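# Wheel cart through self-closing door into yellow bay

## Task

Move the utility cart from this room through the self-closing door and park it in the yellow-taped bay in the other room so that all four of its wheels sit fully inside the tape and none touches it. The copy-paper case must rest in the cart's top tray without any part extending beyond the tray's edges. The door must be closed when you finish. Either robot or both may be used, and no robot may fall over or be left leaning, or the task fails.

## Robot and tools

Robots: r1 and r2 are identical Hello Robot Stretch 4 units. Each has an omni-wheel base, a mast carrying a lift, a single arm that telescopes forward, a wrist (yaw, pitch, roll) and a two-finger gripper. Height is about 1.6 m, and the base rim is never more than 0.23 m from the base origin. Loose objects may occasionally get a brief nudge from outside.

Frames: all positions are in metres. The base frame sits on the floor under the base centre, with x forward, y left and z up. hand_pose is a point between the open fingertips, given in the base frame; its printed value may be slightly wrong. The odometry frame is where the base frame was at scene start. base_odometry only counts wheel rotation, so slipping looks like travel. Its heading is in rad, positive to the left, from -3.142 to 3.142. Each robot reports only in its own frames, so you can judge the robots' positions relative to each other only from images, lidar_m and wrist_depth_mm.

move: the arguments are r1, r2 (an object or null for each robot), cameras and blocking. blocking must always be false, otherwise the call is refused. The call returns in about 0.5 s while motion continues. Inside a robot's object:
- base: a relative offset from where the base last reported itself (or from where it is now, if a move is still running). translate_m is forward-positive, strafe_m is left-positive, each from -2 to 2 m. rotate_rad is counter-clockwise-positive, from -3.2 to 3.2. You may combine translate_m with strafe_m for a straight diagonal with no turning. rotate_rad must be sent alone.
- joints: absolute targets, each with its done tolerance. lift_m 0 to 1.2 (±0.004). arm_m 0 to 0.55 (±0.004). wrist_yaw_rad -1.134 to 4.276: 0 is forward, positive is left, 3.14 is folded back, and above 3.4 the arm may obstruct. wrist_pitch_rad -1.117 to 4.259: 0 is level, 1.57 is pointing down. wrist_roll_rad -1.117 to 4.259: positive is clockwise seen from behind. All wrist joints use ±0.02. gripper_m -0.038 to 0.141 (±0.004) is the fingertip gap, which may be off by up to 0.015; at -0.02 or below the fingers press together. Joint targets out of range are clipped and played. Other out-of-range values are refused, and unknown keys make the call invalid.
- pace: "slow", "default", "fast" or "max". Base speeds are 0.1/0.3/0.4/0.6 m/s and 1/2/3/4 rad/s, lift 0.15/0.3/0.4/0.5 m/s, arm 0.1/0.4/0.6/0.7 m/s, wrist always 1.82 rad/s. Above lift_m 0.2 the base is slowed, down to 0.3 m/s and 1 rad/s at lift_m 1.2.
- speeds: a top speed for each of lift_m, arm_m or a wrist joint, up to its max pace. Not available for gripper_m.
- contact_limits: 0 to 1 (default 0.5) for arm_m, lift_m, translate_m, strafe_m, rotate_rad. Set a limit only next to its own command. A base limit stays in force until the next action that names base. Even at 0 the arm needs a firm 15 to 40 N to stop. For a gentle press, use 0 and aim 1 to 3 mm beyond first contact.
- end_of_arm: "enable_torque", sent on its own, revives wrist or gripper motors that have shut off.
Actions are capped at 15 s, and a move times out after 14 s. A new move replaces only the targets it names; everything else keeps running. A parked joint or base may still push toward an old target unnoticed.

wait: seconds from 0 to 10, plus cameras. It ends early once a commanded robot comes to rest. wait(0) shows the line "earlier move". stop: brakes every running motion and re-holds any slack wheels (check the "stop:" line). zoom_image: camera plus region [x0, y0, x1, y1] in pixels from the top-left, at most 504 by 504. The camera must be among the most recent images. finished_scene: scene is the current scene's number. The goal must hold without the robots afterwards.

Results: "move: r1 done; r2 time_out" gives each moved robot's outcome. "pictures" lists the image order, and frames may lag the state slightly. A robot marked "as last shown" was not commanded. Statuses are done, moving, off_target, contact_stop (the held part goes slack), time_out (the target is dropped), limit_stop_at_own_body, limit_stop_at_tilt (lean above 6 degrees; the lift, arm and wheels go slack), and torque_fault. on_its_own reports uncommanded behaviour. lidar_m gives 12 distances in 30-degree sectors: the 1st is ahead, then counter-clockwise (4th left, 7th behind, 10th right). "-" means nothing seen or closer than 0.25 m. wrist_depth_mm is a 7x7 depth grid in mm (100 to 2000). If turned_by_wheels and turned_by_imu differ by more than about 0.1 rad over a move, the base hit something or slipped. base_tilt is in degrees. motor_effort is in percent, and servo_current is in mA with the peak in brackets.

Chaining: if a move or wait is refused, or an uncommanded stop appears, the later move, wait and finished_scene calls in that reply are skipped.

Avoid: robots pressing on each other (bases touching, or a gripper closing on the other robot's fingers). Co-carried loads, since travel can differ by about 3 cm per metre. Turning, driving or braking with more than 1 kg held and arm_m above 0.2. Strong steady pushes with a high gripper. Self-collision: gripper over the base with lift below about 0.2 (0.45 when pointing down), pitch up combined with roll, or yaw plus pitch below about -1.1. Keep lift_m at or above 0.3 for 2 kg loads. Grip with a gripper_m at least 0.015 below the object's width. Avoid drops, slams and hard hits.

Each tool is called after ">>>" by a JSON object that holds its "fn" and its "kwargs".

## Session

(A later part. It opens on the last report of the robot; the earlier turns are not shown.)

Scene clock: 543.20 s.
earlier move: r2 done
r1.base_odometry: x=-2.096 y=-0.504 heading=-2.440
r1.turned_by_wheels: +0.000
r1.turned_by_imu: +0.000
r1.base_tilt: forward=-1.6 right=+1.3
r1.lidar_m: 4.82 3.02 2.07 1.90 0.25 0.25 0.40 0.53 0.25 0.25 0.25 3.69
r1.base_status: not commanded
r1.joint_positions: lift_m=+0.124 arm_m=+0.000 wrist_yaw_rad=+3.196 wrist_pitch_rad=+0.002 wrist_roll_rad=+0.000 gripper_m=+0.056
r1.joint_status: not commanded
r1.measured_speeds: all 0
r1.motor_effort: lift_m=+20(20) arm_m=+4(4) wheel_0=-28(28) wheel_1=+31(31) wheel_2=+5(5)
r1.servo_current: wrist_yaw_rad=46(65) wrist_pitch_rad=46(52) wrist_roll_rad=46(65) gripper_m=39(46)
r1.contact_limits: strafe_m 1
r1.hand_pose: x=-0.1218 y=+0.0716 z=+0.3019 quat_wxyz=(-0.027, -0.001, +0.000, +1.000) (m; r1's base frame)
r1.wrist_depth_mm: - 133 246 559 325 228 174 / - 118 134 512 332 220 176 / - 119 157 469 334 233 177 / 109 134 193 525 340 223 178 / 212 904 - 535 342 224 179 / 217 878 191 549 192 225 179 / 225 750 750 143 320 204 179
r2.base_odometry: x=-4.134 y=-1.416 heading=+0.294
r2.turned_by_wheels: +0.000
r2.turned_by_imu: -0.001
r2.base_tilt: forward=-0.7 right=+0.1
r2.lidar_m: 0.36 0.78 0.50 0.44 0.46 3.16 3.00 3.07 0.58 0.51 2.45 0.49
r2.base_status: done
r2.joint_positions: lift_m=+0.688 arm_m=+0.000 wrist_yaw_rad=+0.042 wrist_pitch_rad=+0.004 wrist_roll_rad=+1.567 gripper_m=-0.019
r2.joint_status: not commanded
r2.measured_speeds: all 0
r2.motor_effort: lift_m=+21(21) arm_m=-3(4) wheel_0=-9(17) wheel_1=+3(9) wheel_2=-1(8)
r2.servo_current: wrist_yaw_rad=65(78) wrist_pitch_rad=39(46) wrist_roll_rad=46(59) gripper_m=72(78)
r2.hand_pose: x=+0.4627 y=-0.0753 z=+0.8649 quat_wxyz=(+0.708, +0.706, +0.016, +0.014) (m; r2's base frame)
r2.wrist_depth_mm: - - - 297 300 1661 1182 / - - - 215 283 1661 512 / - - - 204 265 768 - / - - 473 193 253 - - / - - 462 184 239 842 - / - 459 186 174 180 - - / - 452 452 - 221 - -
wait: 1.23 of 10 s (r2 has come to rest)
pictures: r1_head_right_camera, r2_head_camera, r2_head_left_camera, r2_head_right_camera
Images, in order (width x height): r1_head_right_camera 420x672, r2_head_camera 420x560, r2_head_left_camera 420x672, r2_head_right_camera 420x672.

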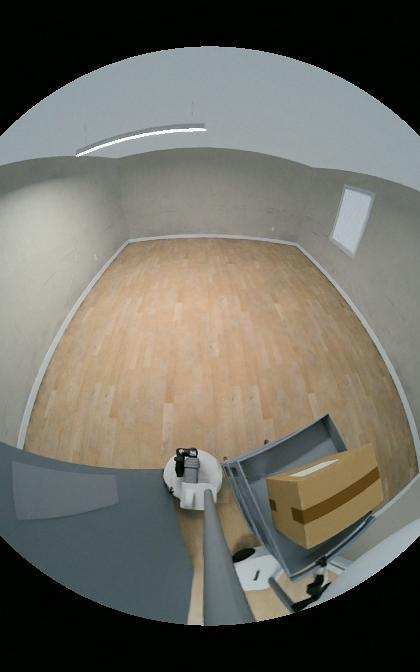

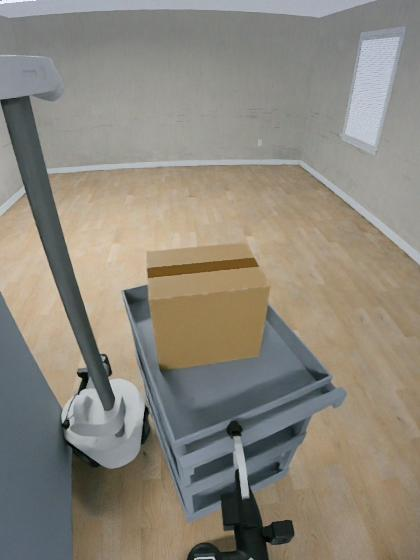

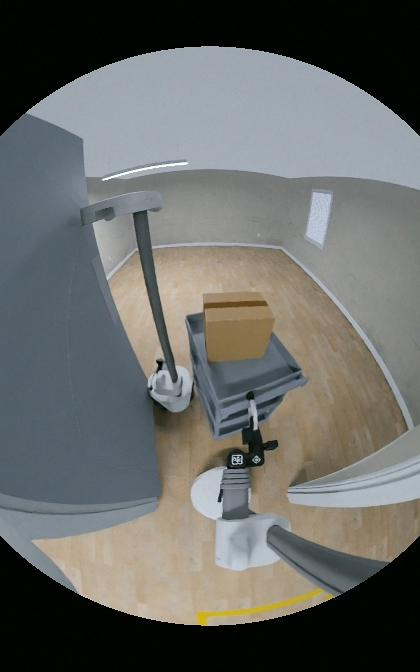

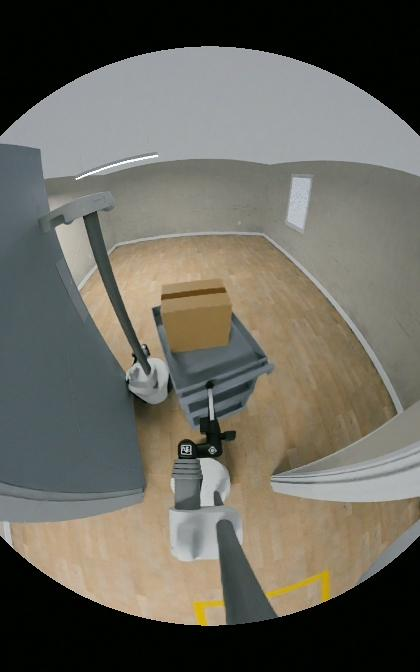

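>>> {"fn": "move", "kwargs": {"blocking": false, "cameras": [], "r2": {"base":{"translate_m":-0.18,"strafe_m":-0.04},"pace":"slow"}}}

>>> {"fn": "wait", "kwargs": {"seconds": 10, "cameras": ["r2_head_camera","r2_head_right_camera","r2_head_left_camera","r1_head_right_camera"]}}

Scene clock: 548.03 s.
move: r2 moving
r1: as last shown
r1.lidar_m: 4.84 2.99 2.06 1.94 0.25 0.25 0.41 0.53 0.25 0.25 0.25 3.71
r1.motor_effort: lift_m=+19(20) arm_m=+4(4) wheel_0=-28(28) wheel_1=+31(31) wheel_2=+5(5)
r1.servo_current: wrist_yaw_rad=52(59) wrist_pitch_rad=46(46) wrist_roll_rad=46(59) gripper_m=39(46)
r1.contact_limits: strafe_m 1
r1.wrist_depth_mm: - 134 247 569 327 228 175 / - 118 134 512 332 220 176 / - 119 157 469 336 232 177 / 109 135 193 521 338 223 178 / 212 891 - 535 340 224 179 / 218 891 194 544 191 225 179 / 225 750 750 143 320 205 180
r2.base_odometry: x=-4.145 y=-1.422 heading=+0.294
r2.turned_by_wheels: +0.000
r2.turned_by_imu: +0.000
r2.base_tilt: forward=-0.6 right=+0.1
r2.lidar_m: 0.35 0.77 0.52 0.43 0.49 3.14 2.99 3.05 2.61 0.51 2.46 0.46
r2.base_status: translate_m moving; strafe_m moving
r2.joint_positions: lift_m=+0.688 arm_m=+0.000 wrist_yaw_rad=+0.046 wrist_pitch_rad=+0.004 wrist_roll_rad=+1.567 gripper_m=-0.019
r2.joint_status: not commanded
r2.measured_speeds: translate_m=-0.049 strafe_m=-0.011 rotate_rad=+0.001 lift_m=+0.000 arm_m=+0.000 wrist_yaw_rad=+0.036 wrist_pitch_rad=+0.000 wrist_roll_rad=+0.000
r2.motor_effort: lift_m=+21(21) arm_m=-3(4) wheel_0=-9(13) wheel_1=-7(9) wheel_2=+9(10)
r2.servo_current: wrist_yaw_rad=39(65) wrist_pitch_rad=39(46) wrist_roll_rad=52(52) gripper_m=72(78)
r2.hand_pose: x=+0.4630 y=-0.0740 z=+0.8649 quat_wxyz=(+0.708, +0.706, +0.018, +0.015) (m; r2's base frame)
r2.wrist_depth_mm: - - - 223 293 1661 1160 / - - - 208 278 1808 525 / - - 473 201 263 788 - / - - 473 191 252 866 - / - - 466 182 240 842 - / - - 186 175 181 - - / - - 459 - 224 - -
pictures: none
No camera images: "cameras" was empty.

Scene clock: 550.63 s.
earlier move: r2 done
r1.base_odometry: x=-2.096 y=-0.504 heading=-2.440
r1.turned_by_wheels: +0.000
r1.turned_by_imu: +0.000
r1.base_tilt: forward=-1.6 right=+1.3
r1.lidar_m: 4.81 2.96 2.06 1.91 0.25 0.25 0.41 0.47 0.25 0.25 2.85 3.71
r1.base_status: not commanded
r1.joint_positions: lift_m=+0.124 arm_m=+0.000 wrist_yaw_rad=+3.196 wrist_pitch_rad=+0.002 wrist_roll_rad=+0.000 gripper_m=+0.056
r1.joint_status: not commanded
r1.measured_speeds: all 0
r1.motor_effort: lift_m=+19(20) arm_m=+4(4) wheel_0=-28(28) wheel_1=+31(31) wheel_2=+5(5)
r1.servo_current: wrist_yaw_rad=52(72) wrist_pitch_rad=39(52) wrist_roll_rad=33(72) gripper_m=46(46)
r1.contact_limits: strafe_m 1
r1.hand_pose: x=-0.1218 y=+0.0716 z=+0.3019 quat_wxyz=(-0.027, -0.001, +0.000, +1.000) (m; r1's base frame)
r1.wrist_depth_mm: - 133 246 554 327 229 175 / - 118 134 512 329 220 176 / - 119 158 473 338 233 177 / 109 135 193 530 340 222 178 / 212 1008 1921 539 338 224 179 / 230 1008 194 544 191 225 180 / 224 759 750 143 319 204 179
r2.base_odometry: x=-4.294 y=-1.506 heading=+0.295
r2.turned_by_wheels: +0.001
r2.turned_by_imu: +0.002
r2.base_tilt: forward=-0.7 right=+0.1
r2.lidar_m: 0.35 0.87 0.47 0.48 2.42 2.99 2.82 2.90 2.53 0.47 0.51 0.45
r2.base_status: done
r2.joint_positions: lift_m=+0.688 arm_m=+0.000 wrist_yaw_rad=+0.058 wrist_pitch_rad=+0.004 wrist_roll_rad=+1.567 gripper_m=-0.019
r2.joint_status: not commanded
r2.measured_speeds: all 0
r2.motor_effort: lift_m=+21(21) arm_m=-4(4) wheel_0=+1(13) wheel_1=-4(9) wheel_2=+8(19)
r2.servo_current: wrist_yaw_rad=52(78) wrist_pitch_rad=46(52) wrist_roll_rad=59(59) gripper_m=72(78)
r2.hand_pose: x=+0.4639 y=-0.0705 z=+0.8649 quat_wxyz=(+0.708, +0.705, +0.022, +0.019) (m; r2's base frame)
r2.wrist_depth_mm: - - - 211 278 1661 492 / - - - 202 266 1808 - / - - 469 195 256 820 - / - - 466 187 248 854 - / - - 466 181 240 842 - / - - 462 175 180 - - / - - 462 - 225 - -
wait: 2.60 of 10 s (r2 has come to rest)
pictures: r1_head_right_camera, r2_head_camera, r2_head_left_camera, r2_head_right_camera
Images, in order (width x height): r1_head_right_camera 420x672, r2_head_camera 420x560, r2_head_left_camera 420x672, r2_head_right_camera 420x672.

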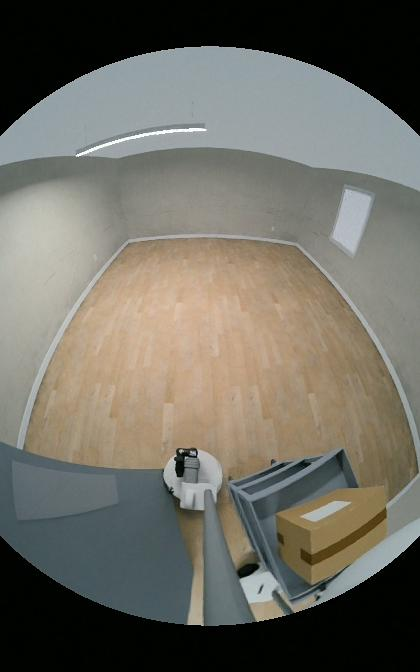

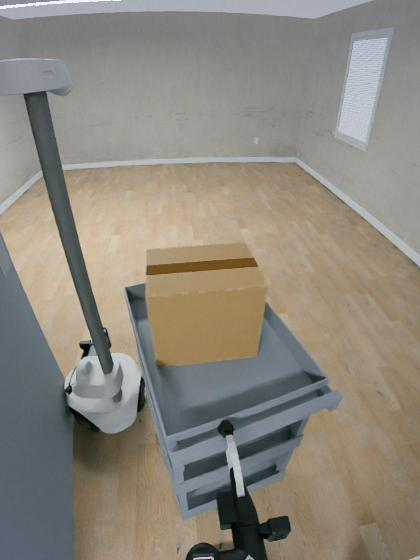

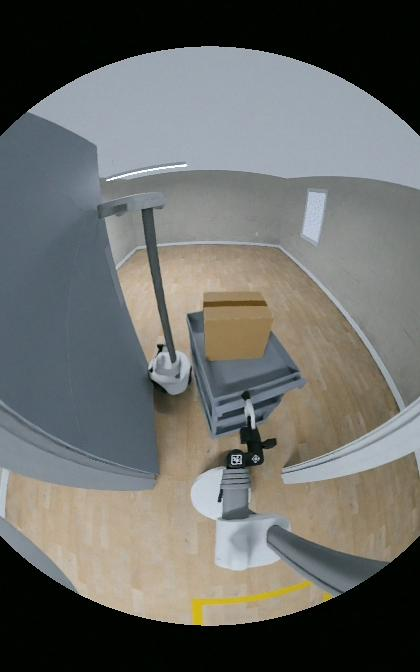

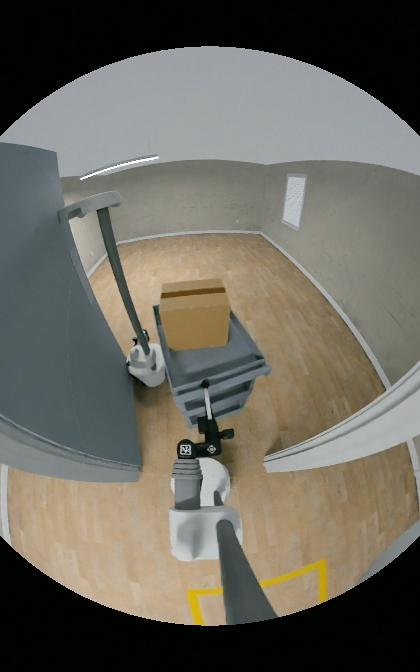

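>>> {"fn": "move", "kwargs": {"blocking": false, "cameras": [], "r2": {"base":{"translate_m":-0.16,"strafe_m":0.05},"pace":"slow"}}}

>>> {"fn": "wait", "kwargs": {"seconds": 10, "cameras": ["r2_head_camera","r2_head_right_camera","r2_head_left_camera","r1_head_right_camera"]}}

Scene clock: 556.30 s.
move: r2 moving
r1: as last shown
r1.lidar_m: 4.83 2.99 2.04 1.94 0.25 0.25 0.39 0.47 0.25 0.25 2.86 3.71
r1.servo_current: wrist_yaw_rad=39(72) wrist_pitch_rad=39(46) wrist_roll_rad=59(59) gripper_m=39(46)
r1.contact_limits: strafe_m 1
r1.wrist_depth_mm: - 134 247 554 325 227 174 / - 118 134 504 330 221 176 / - 119 157 469 334 232 177 / 109 135 194 525 338 222 178 / 211 991 1921 539 340 224 179 / 229 1008 194 539 191 224 179 / 225 759 741 143 320 204 179
r2.base_odometry: x=-4.307 y=-1.506 heading=+0.295
r2.turned_by_wheels: +0.000
r2.turned_by_imu: +0.001
r2.base_tilt: forward=-0.6 right=+0.1
r2.lidar_m: 0.36 0.87 0.48 0.48 2.44 2.96 2.81 2.86 2.51 0.46 0.53 0.46
r2.base_status: translate_m moving; strafe_m moving
r2.joint_positions: lift_m=+0.688 arm_m=+0.000 wrist_yaw_rad=+0.058 wrist_pitch_rad=+0.004 wrist_roll_rad=+1.567 gripper_m=-0.019
r2.joint_status: not commanded
r2.measured_speeds: translate_m=-0.049 strafe_m=+0.015 rotate_rad=-0.002 lift_m=+0.000 arm_m=+0.000 wrist_yaw_rad=+0.000 wrist_pitch_rad=+0.000 wrist_roll_rad=+0.000
r2.motor_effort: lift_m=+21(21) arm_m=-4(4) wheel_0=-11(11) wheel_1=-6(6) wheel_2=+13(15)
r2.servo_current: wrist_yaw_rad=52(59) wrist_pitch_rad=39(46) wrist_roll_rad=46(65) gripper_m=78(78)
r2.hand_pose: x=+0.4639 y=-0.0705 z=+0.8649 quat_wxyz=(+0.708, +0.705, +0.022, +0.019) (m; r2's base frame)
r2.wrist_depth_mm: - - - 212 279 1708 492 / - - - 201 266 1756 - / - - 466 195 257 820 - / - - 466 187 248 842 - / - - 466 181 239 842 - / - - 186 176 181 - - / - - 462 - 224 - -
pictures: none
No camera images: "cameras" was empty.

Scene clock: 558.70 s.
earlier move: r2 done
r1.base_odometry: x=-2.096 y=-0.504 heading=-2.440
r1.turned_by_wheels: +0.000
r1.turned_by_imu: +0.000
r1.base_tilt: forward=-1.6 right=+1.3
r1.lidar_m: 4.83 3.01 2.06 1.94 0.25 0.25 0.42 0.42 0.30 0.50 2.88 3.70
r1.base_status: not commanded
r1.joint_positions: lift_m=+0.124 arm_m=+0.000 wrist_yaw_rad=+3.196 wrist_pitch_rad=+0.002 wrist_roll_rad=+0.000 gripper_m=+0.056
r1.joint_status: not commanded
r1.measured_speeds: all 0
r1.motor_effort: lift_m=+20(20) arm_m=+4(4) wheel_0=-28(28) wheel_1=+31(31) wheel_2=+5(5)
r1.servo_current: wrist_yaw_rad=46(72) wrist_pitch_rad=46(46) wrist_roll_rad=59(65) gripper_m=46(46)
r1.contact_limits: strafe_m 1
r1.hand_pose: x=-0.1218 y=+0.0716 z=+0.3019 quat_wxyz=(-0.027, -0.001, +0.000, +1.000) (m; r1's base frame)
r1.wrist_depth_mm: - 134 245 559 327 228 174 / - 118 134 508 332 220 175 / - 119 158 469 336 233 177 / 109 135 195 530 338 223 178 / 137 1118 1708 535 338 224 180 / 219 1098 193 544 190 224 179 / 226 759 759 143 319 204 179
r2.base_odometry: x=-4.461 y=-1.505 heading=+0.294
r2.turned_by_wheels: -0.001
r2.turned_by_imu: -0.002
r2.base_tilt: forward=-0.7 right=+0.1
r2.lidar_m: 0.34 0.72 0.46 0.47 2.37 2.86 2.65 2.71 2.56 0.86 0.57 0.44
r2.base_status: done
r2.joint_positions: lift_m=+0.688 arm_m=+0.000 wrist_yaw_rad=+0.046 wrist_pitch_rad=+0.004 wrist_roll_rad=+1.567 gripper_m=-0.019
r2.joint_status: not commanded
r2.measured_speeds: all 0
r2.motor_effort: lift_m=+21(21) arm_m=-4(4) wheel_0=-10(14) wheel_1=-5(8) wheel_2=+2(15)
r2.servo_current: wrist_yaw_rad=59(65) wrist_pitch_rad=39(46) wrist_roll_rad=52(65) gripper_m=78(85)
r2.hand_pose: x=+0.4630 y=-0.0742 z=+0.8649 quat_wxyz=(+0.708, +0.706, +0.017, +0.015) (m; r2's base frame)
r2.wrist_depth_mm: - - - 197 263 1618 - / - - - 192 255 1661 - / - 459 466 187 249 831 - / - 462 466 183 244 854 - / - - 469 179 237 - - / - - 187 175 179 - - / - 891 - - 227 - 480
wait: 2.40 of 10 s (r2 has come to rest)
pictures: r1_head_right_camera, r2_head_camera, r2_head_left_camera, r2_head_right_camera
Images, in order (width x height): r1_head_right_camera 420x672, r2_head_camera 420x560, r2_head_left_camera 420x672, r2_head_right_camera 420x672.

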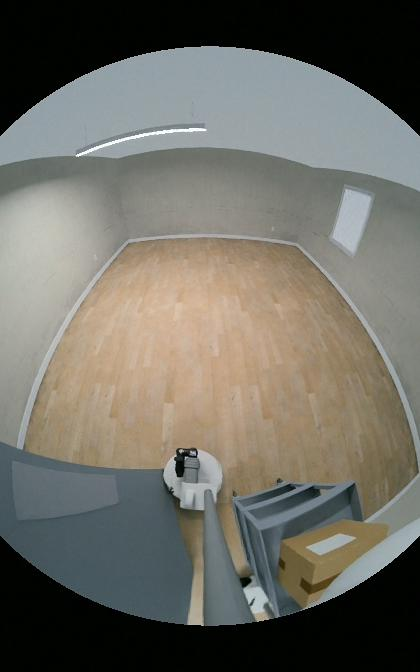

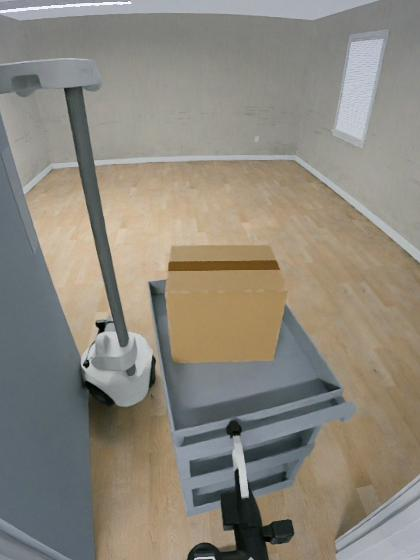

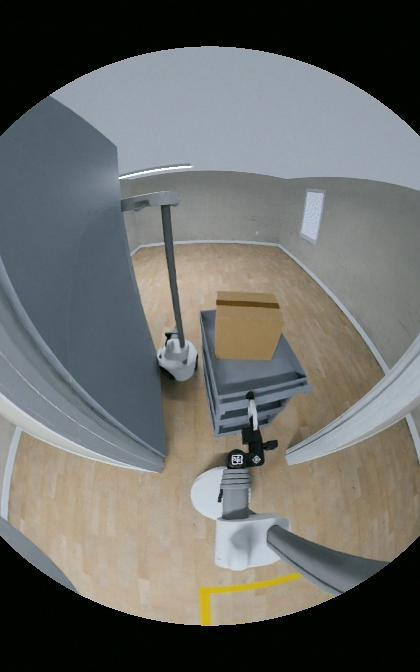

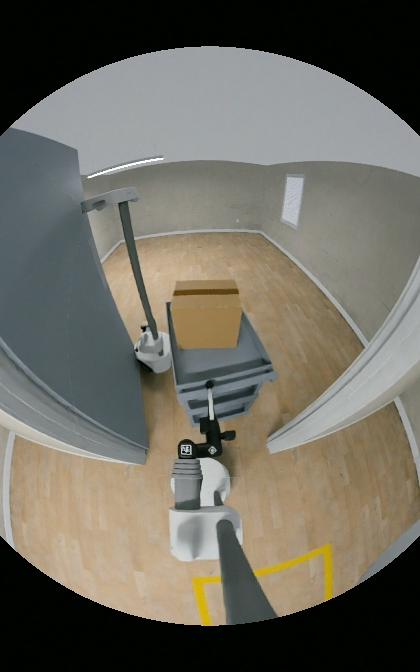

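>>> {"fn": "move", "kwargs": {"blocking": false, "cameras": [], "r2": {"base":{"translate_m":-0.1,"strafe_m":0.1},"pace":"slow"}}}

>>> {"fn": "wait", "kwargs": {"seconds": 10, "cameras": ["r2_head_camera","r2_head_right_camera","r2_head_left_camera"]}}

Scene clock: 563.03 s.
move: r2 moving
r1: as last shown
r1.lidar_m: 4.84 2.99 2.03 1.94 0.28 0.25 0.38 0.41 0.33 0.52 2.85 3.68
r1.motor_effort: lift_m=+19(20) arm_m=+4(4) wheel_0=-28(28) wheel_1=+31(31) wheel_2=+5(5)
r1.servo_current: wrist_yaw_rad=65(72) wrist_pitch_rad=39(46) wrist_roll_rad=46(52) gripper_m=46(46)
r1.contact_limits: strafe_m 1
r1.wrist_depth_mm: - 134 246 564 325 228 174 / - 118 134 512 329 220 176 / - 119 158 469 336 231 177 / 109 135 194 525 340 223 178 / 137 1138 1983 535 340 224 179 / 218 1118 192 544 191 224 180 / 226 750 750 143 320 205 179
r2.base_odometry: x=-4.473 y=-1.499 heading=+0.293
r2.turned_by_wheels: +0.000
r2.turned_by_imu: +0.000
r2.base_tilt: forward=-0.7 right=+0.1
r2.lidar_m: 0.35 0.67 0.47 0.49 2.39 2.84 2.65 2.71 2.57 0.88 0.60 0.47
r2.base_status: translate_m moving; strafe_m moving
r2.joint_positions: lift_m=+0.688 arm_m=+0.000 wrist_yaw_rad=+0.046 wrist_pitch_rad=+0.004 wrist_roll_rad=+1.567 gripper_m=-0.019
r2.joint_status: not commanded
r2.measured_speeds: translate_m=-0.035 strafe_m=+0.035 rotate_rad=-0.002 lift_m=+0.000 arm_m=+0.000 wrist_yaw_rad=+0.000 wrist_pitch_rad=+0.000 wrist_roll_rad=+0.000
r2.motor_effort: lift_m=+21(21) arm_m=-4(4) wheel_0=-14(16) wheel_1=+3(6) wheel_2=+7(8)
r2.servo_current: wrist_yaw_rad=46(59) wrist_pitch_rad=46(46) wrist_roll_rad=39(52) gripper_m=78(78)
r2.hand_pose: x=+0.4630 y=-0.0742 z=+0.8649 quat_wxyz=(+0.708, +0.706, +0.017, +0.015) (m; r2's base frame)
r2.wrist_depth_mm: - - - 195 258 1708 - / - - - 191 252 1808 - / - 459 459 187 248 820 - / - 462 462 182 243 854 - / - - 469 178 236 - - / - - 187 175 180 - - / - 866 878 - 228 - 484
pictures: none
No camera images: "cameras" was empty.

Scene clock: 565.20 s.
earlier move: r2 done
r1.base_odometry: x=-2.096 y=-0.504 heading=-2.440
r1.turned_by_wheels: +0.000
r1.turned_by_imu: +0.000
r1.base_tilt: forward=-1.6 right=+1.3
r1.lidar_m: 4.83 2.99 2.06 1.93 0.25 0.25 0.41 0.40 0.37 2.81 2.86 3.70
r1.base_status: not commanded
r1.joint_positions: lift_m=+0.124 arm_m=+0.000 wrist_yaw_rad=+3.196 wrist_pitch_rad=+0.002 wrist_roll_rad=+0.000 gripper_m=+0.056
r1.joint_status: not commanded
r1.measured_speeds: all 0
r1.motor_effort: lift_m=+19(20) arm_m=+4(4) wheel_0=-27(28) wheel_1=+31(31) wheel_2=+5(5)
r1.servo_current: wrist_yaw_rad=52(72) wrist_pitch_rad=39(46) wrist_roll_rad=33(65) gripper_m=39(46)
r1.contact_limits: strafe_m 1
r1.hand_pose: x=-0.1218 y=+0.0716 z=+0.3019 quat_wxyz=(-0.027, -0.001, +0.000, +1.000) (m; r1's base frame)
r1.wrist_depth_mm: - 134 246 564 327 227 174 / - 118 134 512 330 220 175 / - 119 157 469 334 233 177 / 109 135 194 525 340 222 178 / 137 946 1308 539 340 224 179 / 217 931 192 544 190 224 180 / 216 768 750 143 320 204 179
r2.base_odometry: x=-4.586 y=-1.438 heading=+0.294
r2.turned_by_wheels: +0.000
r2.turned_by_imu: +0.000
r2.base_tilt: forward=-0.7 right=+0.1
r2.lidar_m: 0.39 0.49 0.42 0.80 2.28 2.74 2.56 2.62 2.67 1.31 0.71 0.42
r2.base_status: done
r2.joint_positions: lift_m=+0.688 arm_m=+0.000 wrist_yaw_rad=+0.045 wrist_pitch_rad=+0.004 wrist_roll_rad=+1.567 gripper_m=-0.019
r2.joint_status: not commanded
r2.measured_speeds: all 0
r2.motor_effort: lift_m=+21(21) arm_m=-3(4) wheel_0=-8(18) wheel_1=+5(6) wheel_2=+2(8)
r2.servo_current: wrist_yaw_rad=59(65) wrist_pitch_rad=39(46) wrist_roll_rad=46(65) gripper_m=78(85)
r2.hand_pose: x=+0.4629 y=-0.0744 z=+0.8649 quat_wxyz=(+0.708, +0.706, +0.017, +0.015) (m; r2's base frame)
r2.wrist_depth_mm: - - - 169 228 1576 - / - 427 427 170 229 809 - / - 449 439 171 230 831 - / - 469 459 173 231 842 - / - - 480 173 234 - - / - 991 185 175 179 1042 496 / - - - - 238 - 904
wait: 2.17 of 10 s (r2 has come to rest)
pictures: r2_head_camera, r2_head_left_camera, r2_head_right_camera
Images, in order (width x height): r2_head_camera 420x560, r2_head_left_camera 420x672, r2_head_right_camera 420x672.

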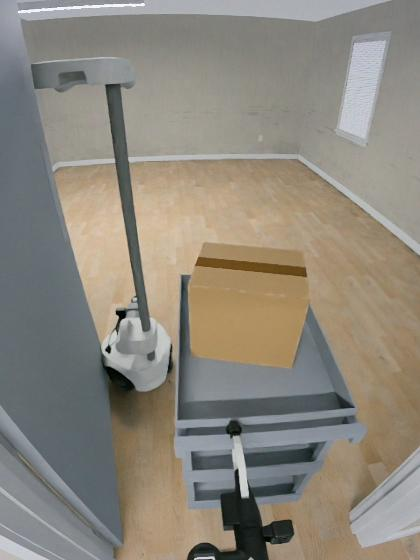

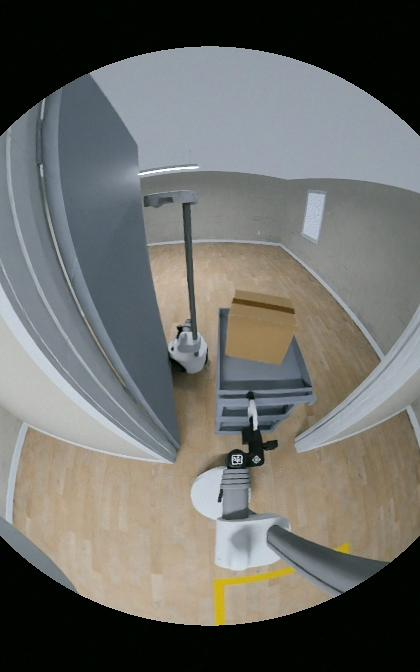

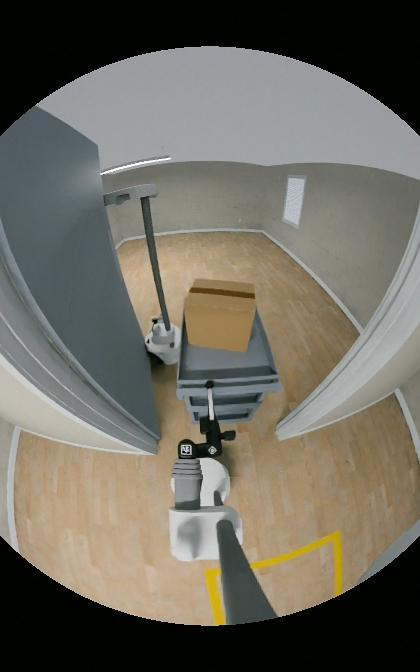

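>>> {"fn": "move", "kwargs": {"blocking": false, "cameras": [], "r2": {"base":{"translate_m":-0.2,"strafe_m":0.06},"pace":"slow"}}}

>>> {"fn": "wait", "kwargs": {"seconds": 10, "cameras": ["r2_head_camera","r2_head_right_camera","r2_head_left_camera"]}}

Scene clock: 570.30 s.
move: r2 moving
r1: as last shown
r1.lidar_m: 4.82 2.99 2.07 1.92 0.25 0.25 0.40 0.44 0.39 2.79 2.87 3.69
r1.motor_effort: lift_m=+19(20) arm_m=+4(4) wheel_0=-28(28) wheel_1=+31(31) wheel_2=+5(5)
r1.servo_current: wrist_yaw_rad=39(59) wrist_pitch_rad=39(46) wrist_roll_rad=46(59) gripper_m=39(46)
r1.contact_limits: strafe_m 1
r1.wrist_depth_mm: - 134 245 559 325 228 174 / - 118 134 508 330 220 176 / - 119 158 473 336 232 177 / 109 135 194 521 338 224 178 / 137 - 1281 544 340 224 179 / 217 904 193 544 190 225 179 / 216 759 759 143 320 204 180
r2.base_odometry: x=-4.599 y=-1.438 heading=+0.293
r2.turned_by_wheels: +0.000
r2.turned_by_imu: +0.000
r2.base_tilt: forward=-0.6 right=+0.1
r2.lidar_m: 0.39 0.47 0.42 0.83 2.26 2.71 2.54 2.62 2.70 1.35 0.73 0.44
r2.base_status: translate_m moving; strafe_m moving
r2.joint_positions: lift_m=+0.688 arm_m=+0.000 wrist_yaw_rad=+0.045 wrist_pitch_rad=+0.004 wrist_roll_rad=+1.567 gripper_m=-0.019
r2.joint_status: not commanded
r2.measured_speeds: translate_m=-0.048 strafe_m=+0.014 rotate_rad=+0.001 lift_m=+0.000 arm_m=+0.000 wrist_yaw_rad=+0.000 wrist_pitch_rad=+0.000 wrist_roll_rad=+0.000
r2.motor_effort: lift_m=+21(21) arm_m=-3(4) wheel_0=-11(13) wheel_1=-6(6) wheel_2=+10(10)
r2.servo_current: wrist_yaw_rad=46(59) wrist_pitch_rad=46(46) wrist_roll_rad=46(52) gripper_m=65(78)
r2.hand_pose: x=+0.4629 y=-0.0744 z=+0.8649 quat_wxyz=(+0.708, +0.706, +0.017, +0.015) (m; r2's base frame)
r2.wrist_depth_mm: - - - 167 225 732 - / - 427 424 168 227 831 - / - 445 442 171 229 831 - / - 473 462 172 232 831 - / - - 480 174 234 - - / - 960 184 174 181 - 484 / - - - - 239 - 931
pictures: none
No camera images: "cameras" was empty.

Scene clock: 573.13 s.
earlier move: r2 done
r1.base_odometry: x=-2.096 y=-0.504 heading=-2.440
r1.turned_by_wheels: +0.000
r1.turned_by_imu: +0.000
r1.base_tilt: forward=-1.6 right=+1.3
r1.lidar_m: 4.84 2.99 2.07 1.93 0.25 0.25 0.42 0.53 0.60 2.81 2.86 3.71
r1.base_status: not commanded
r1.joint_positions: lift_m=+0.124 arm_m=+0.000 wrist_yaw_rad=+3.196 wrist_pitch_rad=+0.002 wrist_roll_rad=+0.000 gripper_m=+0.056
r1.joint_status: not commanded
r1.measured_speeds: all 0
r1.motor_effort: lift_m=+19(20) arm_m=+4(4) wheel_0=-27(28) wheel_1=+31(31) wheel_2=+5(5)
r1.servo_current: wrist_yaw_rad=46(72) wrist_pitch_rad=39(52) wrist_roll_rad=39(72) gripper_m=46(46)
r1.contact_limits: strafe_m 1
r1.hand_pose: x=-0.1218 y=+0.0716 z=+0.3019 quat_wxyz=(-0.027, -0.001, +0.000, +1.000) (m; r1's base frame)
r1.wrist_depth_mm: - 134 246 564 327 227 174 / - 118 134 508 332 220 176 / - 119 158 473 336 232 177 / 109 135 194 525 336 223 178 / 212 - 1430 960 340 224 179 / 217 1118 193 544 191 225 179 / 225 759 750 143 320 204 180
r2.base_odometry: x=-4.794 y=-1.439 heading=+0.294
r2.turned_by_wheels: +0.001
r2.turned_by_imu: +0.001
r2.base_tilt: forward=-0.6 right=+0.0
r2.lidar_m: 0.42 0.50 0.59 1.41 2.17 2.50 2.36 2.42 2.75 2.34 0.50 0.38
r2.base_status: done
r2.joint_positions: lift_m=+0.688 arm_m=+0.000 wrist_yaw_rad=+0.053 wrist_pitch_rad=+0.004 wrist_roll_rad=+1.567 gripper_m=-0.019
r2.joint_status: not commanded
r2.measured_speeds: all 0
r2.motor_effort: lift_m=+21(21) arm_m=-4(4) wheel_0=-2(13) wheel_1=-5(9) wheel_2=+8(15)
r2.servo_current: wrist_yaw_rad=52(65) wrist_pitch_rad=46(52) wrist_roll_rad=52(59) gripper_m=72(78)
r2.hand_pose: x=+0.4635 y=-0.0721 z=+0.8649 quat_wxyz=(+0.708, +0.706, +0.020, +0.017) (m; r2's base frame)
r2.wrist_depth_mm: - 382 379 140 195 - - / - 404 407 146 202 768 - / - 439 436 151 211 - - / - - 473 158 220 - - / - 1205 1138 166 230 1182 521 / - - 186 172 180 1138 1078 / - 121 - - 251 - 1078
wait: 2.83 of 10 s (r2 has come to rest)
pictures: r2_head_camera, r2_head_left_camera, r2_head_right_camera
Images, in order (width x height): r2_head_camera 420x560, r2_head_left_camera 420x672, r2_head_right_camera 420x672.

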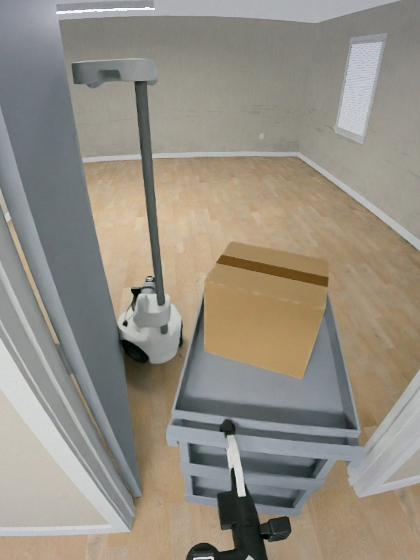

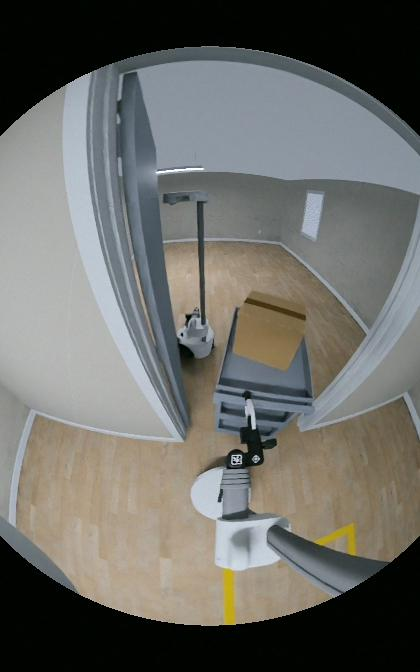

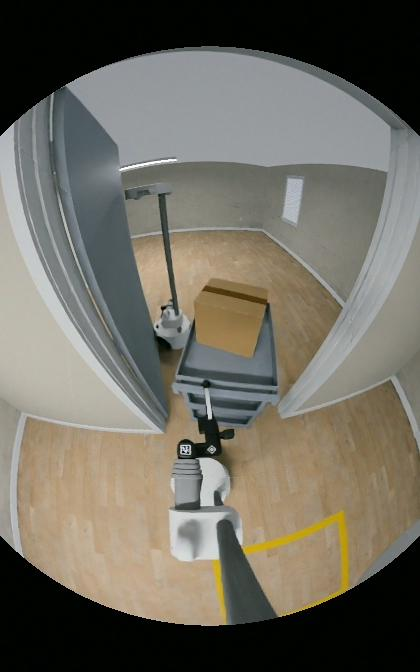

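>>> {"fn": "move", "kwargs": {"blocking": false, "cameras": [], "r2": {"base":{"translate_m":-0.2,"strafe_m":0.07},"pace":"slow"}}}

>>> {"fn": "wait", "kwargs": {"seconds": 10, "cameras": ["r2_head_camera","r2_head_right_camera"]}}

Scene clock: 577.77 s.
move: r2 moving
r1: as last shown
r1.lidar_m: 4.84 2.97 2.05 1.92 0.25 0.25 0.42 0.53 0.64 2.81 2.85 3.67
r1.motor_effort: lift_m=+19(20) arm_m=+4(4) wheel_0=-28(28) wheel_1=+31(31) wheel_2=+5(5)
r1.servo_current: wrist_yaw_rad=65(65) wrist_pitch_rad=33(46) wrist_roll_rad=52(59) gripper_m=52(52)
r1.contact_limits: strafe_m 1
r1.wrist_depth_mm: - 134 245 564 325 227 175 / - 118 134 508 330 220 176 / - 119 158 469 334 232 178 / 109 135 194 525 338 223 178 / 137 - 1464 960 338 224 179 / 217 1098 192 544 191 224 180 / 225 750 750 143 322 205 179
r2.base_odometry: x=-4.808 y=-1.438 heading=+0.294
r2.turned_by_wheels: +0.000
r2.turned_by_imu: +0.001
r2.base_tilt: forward=-0.6 right=+0.1
r2.lidar_m: 0.41 0.53 0.62 1.41 2.20 2.53 2.35 2.40 2.74 2.40 0.47 0.43
r2.base_status: translate_m moving; strafe_m moving
r2.joint_positions: lift_m=+0.688 arm_m=+0.000 wrist_yaw_rad=+0.053 wrist_pitch_rad=+0.004 wrist_roll_rad=+1.567 gripper_m=-0.019
r2.joint_status: not commanded
r2.measured_speeds: translate_m=-0.049 strafe_m=+0.017 rotate_rad=-0.002 lift_m=+0.000 arm_m=+0.000 wrist_yaw_rad=+0.000 wrist_pitch_rad=+0.000 wrist_roll_rad=+0.000
r2.motor_effort: lift_m=+21(21) arm_m=-4(4) wheel_0=-3(9) wheel_1=-5(7) wheel_2=+14(15)
r2.servo_current: wrist_yaw_rad=46(52) wrist_pitch_rad=39(46) wrist_roll_rad=46(46) gripper_m=72(78)
r2.hand_pose: x=+0.4635 y=-0.0721 z=+0.8649 quat_wxyz=(+0.708, +0.706, +0.020, +0.017) (m; r2's base frame)
r2.wrist_depth_mm: - 382 375 139 194 - - / - 402 404 145 202 - - / - 445 439 151 211 - - / - - 473 158 220 - - / - 1182 1182 166 231 1160 521 / - - 186 172 181 1229 1078 / - 121 - - 253 - 296
pictures: none
No camera images: "cameras" was empty.

Scene clock: 580.60 s.
earlier move: r2 done
r1.base_odometry: x=-2.096 y=-0.504 heading=-2.440
r1.turned_by_wheels: +0.000
r1.turned_by_imu: +0.000
r1.base_tilt: forward=-1.6 right=+1.3
r1.lidar_m: 4.84 2.98 2.05 1.92 0.25 0.25 0.42 0.72 1.10 2.82 2.86 3.71
r1.base_status: not commanded
r1.joint_positions: lift_m=+0.124 arm_m=+0.000 wrist_yaw_rad=+3.196 wrist_pitch_rad=+0.002 wrist_roll_rad=+0.000 gripper_m=+0.056
r1.joint_status: not commanded
r1.measured_speeds: all 0
r1.motor_effort: lift_m=+19(20) arm_m=+4(4) wheel_0=-28(28) wheel_1=+31(31) wheel_2=+5(5)
r1.servo_current: wrist_yaw_rad=46(65) wrist_pitch_rad=39(46) wrist_roll_rad=59(65) gripper_m=33(52)
r1.contact_limits: strafe_m 1
r1.hand_pose: x=-0.1218 y=+0.0716 z=+0.3019 quat_wxyz=(-0.027, -0.001, +0.000, +1.000) (m; r1's base frame)
r1.wrist_depth_mm: - 134 246 564 327 229 175 / - 118 134 508 332 220 176 / - 119 157 473 334 232 177 / 109 135 193 530 338 223 178 / 211 - 1618 535 342 224 179 / 218 1098 193 544 191 225 179 / 226 759 750 143 320 204 180
r2.base_odometry: x=-5.006 y=-1.430 heading=+0.294
r2.turned_by_wheels: -0.001
r2.turned_by_imu: +0.000
r2.base_tilt: forward=-0.7 right=+0.1
r2.lidar_m: 0.43 0.64 0.84 2.00 2.10 2.30 2.17 2.22 2.86 2.66 0.42 0.39
r2.base_status: done
r2.joint_positions: lift_m=+0.688 arm_m=+0.000 wrist_yaw_rad=+0.053 wrist_pitch_rad=+0.004 wrist_roll_rad=+1.567 gripper_m=-0.019
r2.joint_status: not commanded
r2.measured_speeds: all 0
r2.motor_effort: lift_m=+21(21) arm_m=-4(4) wheel_0=-5(10) wheel_1=-6(8) wheel_2=+7(15)
r2.servo_current: wrist_yaw_rad=52(65) wrist_pitch_rad=39(52) wrist_roll_rad=59(65) gripper_m=72(78)
r2.hand_pose: x=+0.4635 y=-0.0721 z=+0.8649 quat_wxyz=(+0.708, +0.706, +0.020, +0.017) (m; r2's base frame)
r2.wrist_depth_mm: - 364 364 118 173 - - / - 402 399 124 183 - - / - 452 442 135 196 - - / - - 496 145 211 - - / - - - 156 229 1308 480 / - - 186 168 180 - 1182 / - - - - 274 294 294
wait: 2.83 of 10 s (r2 has come to rest)
pictures: r2_head_camera, r2_head_right_camera
Images, in order (width x height): r2_head_camera 420x560, r2_head_right_camera 420x672.

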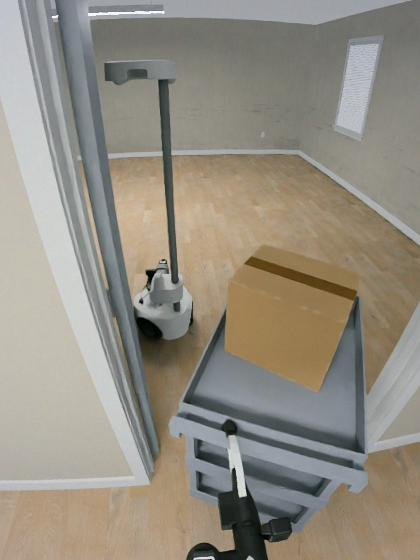

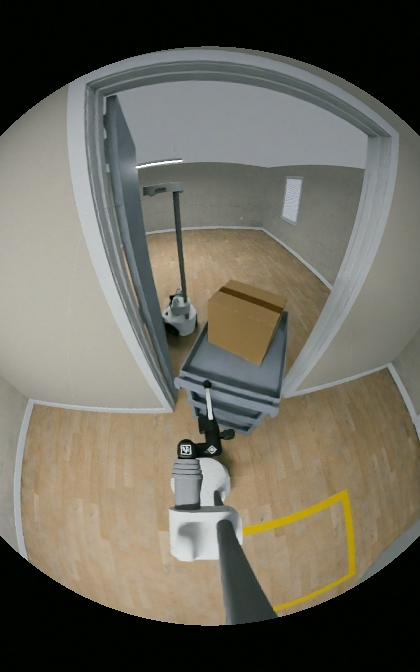

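>>> {"fn": "move", "kwargs": {"blocking": false, "cameras": [], "r2": {"base":{"translate_m":-0.25,"strafe_m":0.07},"pace":"slow"}}}

>>> {"fn": "wait", "kwargs": {"seconds": 10, "cameras": ["r2_head_camera","r2_head_right_camera"]}}

Scene clock: 584.47 s.
move: r2 moving
r1: as last shown
r1.lidar_m: 4.81 2.99 2.06 1.92 0.27 0.25 0.39 0.74 1.09 2.80 2.86 3.69
r1.servo_current: wrist_yaw_rad=52(59) wrist_pitch_rad=33(46) wrist_roll_rad=39(59) gripper_m=39(46)
r1.contact_limits: strafe_m 1
r1.wrist_depth_mm: - 134 246 559 327 228 175 / - 118 134 508 330 220 176 / - 119 158 473 334 232 177 / 109 135 193 521 338 223 179 / 211 - 1661 535 340 223 178 / 218 1118 194 544 191 225 179 / 227 741 759 143 320 204 179
r2.base_odometry: x=-5.019 y=-1.430 heading=+0.293
r2.turned_by_wheels: +0.000
r2.turned_by_imu: +0.000
r2.base_tilt: forward=-0.7 right=+0.1
r2.lidar_m: 0.45 0.65 0.87 2.02 2.10 2.29 2.15 2.20 2.85 2.66 0.44 0.39
r2.base_status: translate_m moving; strafe_m moving
r2.joint_positions: lift_m=+0.688 arm_m=+0.000 wrist_yaw_rad=+0.053 wrist_pitch_rad=+0.004 wrist_roll_rad=+1.567 gripper_m=-0.019
r2.joint_status: not commanded
r2.measured_speeds: translate_m=-0.048 strafe_m=+0.013 rotate_rad=+0.001 lift_m=+0.000 arm_m=+0.000 wrist_yaw_rad=+0.000 wrist_pitch_rad=+0.000 wrist_roll_rad=+0.000
r2.motor_effort: lift_m=+21(21) arm_m=-4(4) wheel_0=-9(14) wheel_1=-6(8) wheel_2=+12(14)
r2.servo_current: wrist_yaw_rad=39(59) wrist_pitch_rad=46(46) wrist_roll_rad=46(65) gripper_m=78(78)
r2.hand_pose: x=+0.4635 y=-0.0721 z=+0.8649 quat_wxyz=(+0.708, +0.706, +0.020, +0.017) (m; r2's base frame)
r2.wrist_depth_mm: - 362 359 117 173 - - / - 404 399 125 182 - - / - 452 442 134 195 - - / - - 496 144 211 - - / - - - 157 228 1308 484 / - - 186 169 180 - 1229 / - - - - 276 294 294
pictures: none
No camera images: "cameras" was empty.

Scene clock: 587.80 s.
earlier move: r2 done
r1.base_odometry: x=-2.096 y=-0.504 heading=-2.440
r1.turned_by_wheels: +0.000
r1.turned_by_imu: +0.000
r1.base_tilt: forward=-1.6 right=+1.3
r1.lidar_m: 4.83 2.99 2.03 1.94 0.25 0.25 0.42 1.02 1.33 2.82 2.85 3.72
r1.base_status: not commanded
r1.joint_positions: lift_m=+0.124 arm_m=+0.000 wrist_yaw_rad=+3.196 wrist_pitch_rad=+0.002 wrist_roll_rad=+0.000 gripper_m=+0.056
r1.joint_status: not commanded
r1.measured_speeds: all 0
r1.motor_effort: lift_m=+19(20) arm_m=+4(4) wheel_0=-28(28) wheel_1=+31(31) wheel_2=+5(5)
r1.servo_current: wrist_yaw_rad=39(72) wrist_pitch_rad=39(52) wrist_roll_rad=59(65) gripper_m=46(46)
r1.contact_limits: strafe_m 1
r1.hand_pose: x=-0.1218 y=+0.0716 z=+0.3019 quat_wxyz=(-0.027, -0.001, +0.000, +1.000) (m; r1's base frame)
r1.wrist_depth_mm: - 134 134 564 327 228 175 / - 118 134 508 332 220 177 / - 119 158 473 338 232 177 / 109 135 194 521 338 221 178 / 211 - 1661 535 340 224 179 / 219 1229 193 549 190 224 179 / 224 750 750 143 320 205 178
r2.base_odometry: x=-5.265 y=-1.435 heading=+0.293
r2.turned_by_wheels: +0.000
r2.turned_by_imu: +0.000
r2.base_tilt: forward=-0.7 right=+0.1
r2.lidar_m: 0.44 0.89 1.18 1.96 2.01 2.08 1.91 1.97 2.59 2.76 0.38 0.34
r2.base_status: done
r2.joint_positions: lift_m=+0.688 arm_m=+0.000 wrist_yaw_rad=+0.053 wrist_pitch_rad=+0.004 wrist_roll_rad=+1.567 gripper_m=-0.019
r2.joint_status: not commanded
r2.measured_speeds: all 0
r2.motor_effort: lift_m=+21(21) arm_m=-3(4) wheel_0=-3(15) wheel_1=-6(8) wheel_2=+7(14)
r2.servo_current: wrist_yaw_rad=33(65) wrist_pitch_rad=39(52) wrist_roll_rad=52(65) gripper_m=78(78)
r2.hand_pose: x=+0.4635 y=-0.0721 z=+0.8649 quat_wxyz=(+0.708, +0.706, +0.020, +0.017) (m; r2's base frame)
r2.wrist_depth_mm: - 355 353 - 147 - - / - 394 399 - 161 - - / - 488 459 108 179 - - / - - - 125 199 1499 492 / - - - 142 226 1537 1205 / - - 180 160 181 314 312 / - - - - - - -
wait: 3.33 of 10 s (r2 has come to rest)
pictures: r2_head_camera, r2_head_right_camera
Images, in order (width x height): r2_head_camera 420x560, r2_head_right_camera 420x672.

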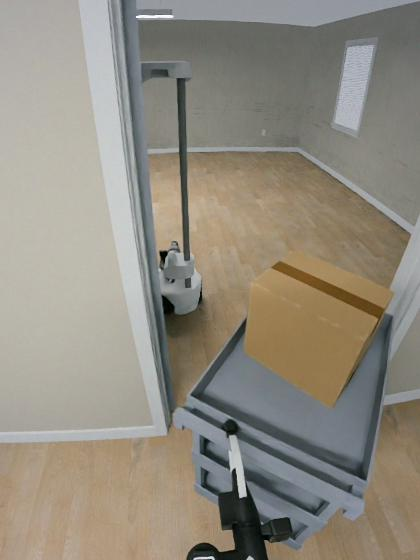

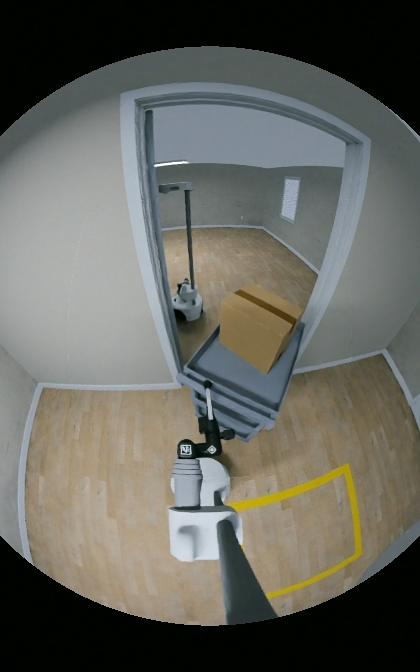

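>>> {"fn": "move", "kwargs": {"blocking": false, "cameras": [], "r2": {"base":{"translate_m":-0.25,"strafe_m":0.06},"pace":"slow"}}}

>>> {"fn": "wait", "kwargs": {"seconds": 10, "cameras": ["r2_head_camera","r2_head_right_camera"]}}

Scene clock: 592.47 s.
move: r2 moving
r1: as last shown
r1.lidar_m: 4.83 3.01 2.05 1.93 0.25 0.25 0.43 1.02 1.31 2.78 2.87 3.68
r1.servo_current: wrist_yaw_rad=59(72) wrist_pitch_rad=39(52) wrist_roll_rad=52(59) gripper_m=39(46)
r1.contact_limits: strafe_m 1
r1.wrist_depth_mm: - 134 246 559 325 228 174 / - 118 134 512 330 220 176 / - 119 157 466 336 232 177 / 109 135 193 525 338 223 178 / 212 - 1661 535 338 225 179 / 219 1118 193 544 191 224 179 / 225 759 759 143 320 204 179
r2.base_odometry: x=-5.278 y=-1.436 heading=+0.293
r2.turned_by_wheels: +0.000
r2.turned_by_imu: +0.000
r2.base_tilt: forward=-0.6 right=+0.1
r2.lidar_m: 0.46 0.91 1.22 1.95 2.01 2.08 1.91 1.96 2.59 2.77 0.37 0.35
r2.base_status: translate_m moving; strafe_m moving
r2.joint_positions: lift_m=+0.688 arm_m=+0.000 wrist_yaw_rad=+0.053 wrist_pitch_rad=+0.004 wrist_roll_rad=+1.567 gripper_m=-0.019
r2.joint_status: not commanded
r2.measured_speeds: translate_m=-0.048 strafe_m=+0.011 rotate_rad=+0.001 lift_m=+0.000 arm_m=+0.000 wrist_yaw_rad=+0.000 wrist_pitch_rad=+0.000 wrist_roll_rad=+0.000
r2.motor_effort: lift_m=+21(21) arm_m=-4(4) wheel_0=-6(10) wheel_1=-8(8) wheel_2=+12(13)
r2.servo_current: wrist_yaw_rad=46(52) wrist_pitch_rad=46(46) wrist_roll_rad=39(59) gripper_m=72(78)
r2.hand_pose: x=+0.4635 y=-0.0721 z=+0.8649 quat_wxyz=(+0.708, +0.706, +0.020, +0.017) (m; r2's base frame)
r2.wrist_depth_mm: - 355 353 - 148 - - / - 397 397 102 162 - - / - 484 462 109 179 - - / - - - 126 200 1499 496 / - - - 143 225 1499 1205 / - - 180 160 180 315 - / - - - - - - -
pictures: none
No camera images: "cameras" was empty.

Scene clock: 595.80 s.
earlier move: r2 done
r1.base_odometry: x=-2.096 y=-0.504 heading=-2.440
r1.turned_by_wheels: +0.000
r1.turned_by_imu: +0.000
r1.base_tilt: forward=-1.6 right=+1.3
r1.lidar_m: 4.83 2.98 2.07 1.93 0.25 0.25 0.42 1.26 1.33 2.81 2.87 3.68
r1.base_status: not commanded
r1.joint_positions: lift_m=+0.124 arm_m=+0.000 wrist_yaw_rad=+3.196 wrist_pitch_rad=+0.002 wrist_roll_rad=+0.000 gripper_m=+0.056
r1.joint_status: not commanded
r1.measured_speeds: all 0
r1.motor_effort: lift_m=+19(20) arm_m=+4(4) wheel_0=-28(28) wheel_1=+31(31) wheel_2=+5(5)
r1.servo_current: wrist_yaw_rad=39(72) wrist_pitch_rad=52(52) wrist_roll_rad=46(72) gripper_m=46(52)
r1.contact_limits: strafe_m 1
r1.hand_pose: x=-0.1218 y=+0.0716 z=+0.3019 quat_wxyz=(-0.027, -0.001, +0.000, +1.000) (m; r1's base frame)
r1.wrist_depth_mm: - 134 248 564 325 228 175 / - 118 134 512 332 220 176 / - 119 158 473 334 232 177 / 109 135 195 525 338 223 179 / 211 1618 1863 539 338 224 179 / 218 1229 194 539 191 224 179 / 225 750 768 143 320 204 179
r2.base_odometry: x=-5.521 y=-1.449 heading=+0.293
r2.turned_by_wheels: +0.000
r2.turned_by_imu: +0.000
r2.base_tilt: forward=-0.6 right=+0.1
r2.lidar_m: 0.43 1.14 1.48 1.89 1.95 1.81 1.68 1.73 2.28 2.83 0.35 0.33
r2.base_status: done
r2.joint_positions: lift_m=+0.688 arm_m=+0.000 wrist_yaw_rad=+0.053 wrist_pitch_rad=+0.004 wrist_roll_rad=+1.567 gripper_m=-0.019
r2.joint_status: not commanded
r2.measured_speeds: all 0
r2.motor_effort: lift_m=+21(21) arm_m=-4(4) wheel_0=-5(13) wheel_1=-5(9) wheel_2=+7(13)
r2.servo_current: wrist_yaw_rad=46(65) wrist_pitch_rad=39(52) wrist_roll_rad=46(65) gripper_m=72(78)
r2.hand_pose: x=+0.4635 y=-0.0721 z=+0.8649 quat_wxyz=(+0.708, +0.706, +0.020, +0.017) (m; r2's base frame)
r2.wrist_depth_mm: - 353 349 - 133 - - / - 402 407 - 148 - - / - - 480 - 167 535 517 / - - - 105 191 1537 480 / - - - 121 224 1618 - / - - 181 152 179 315 319 / - - - - - - -
wait: 3.33 of 10 s (r2 has come to rest)
pictures: r2_head_camera, r2_head_right_camera
Images, in order (width x height): r2_head_camera 420x560, r2_head_right_camera 420x672.

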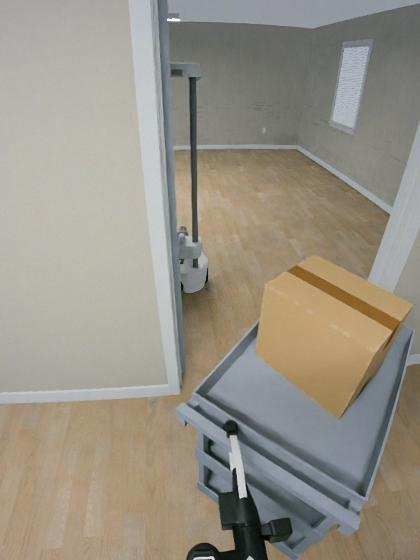

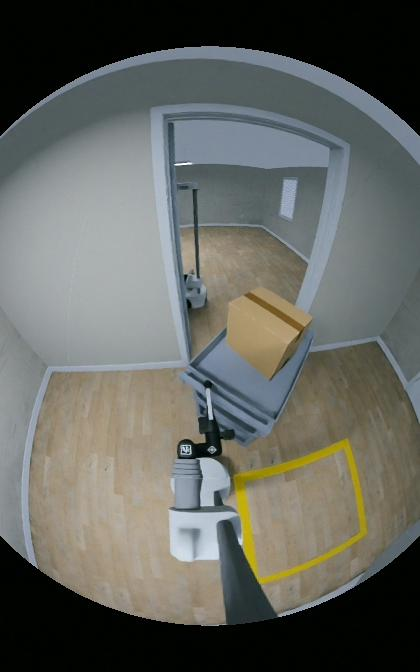

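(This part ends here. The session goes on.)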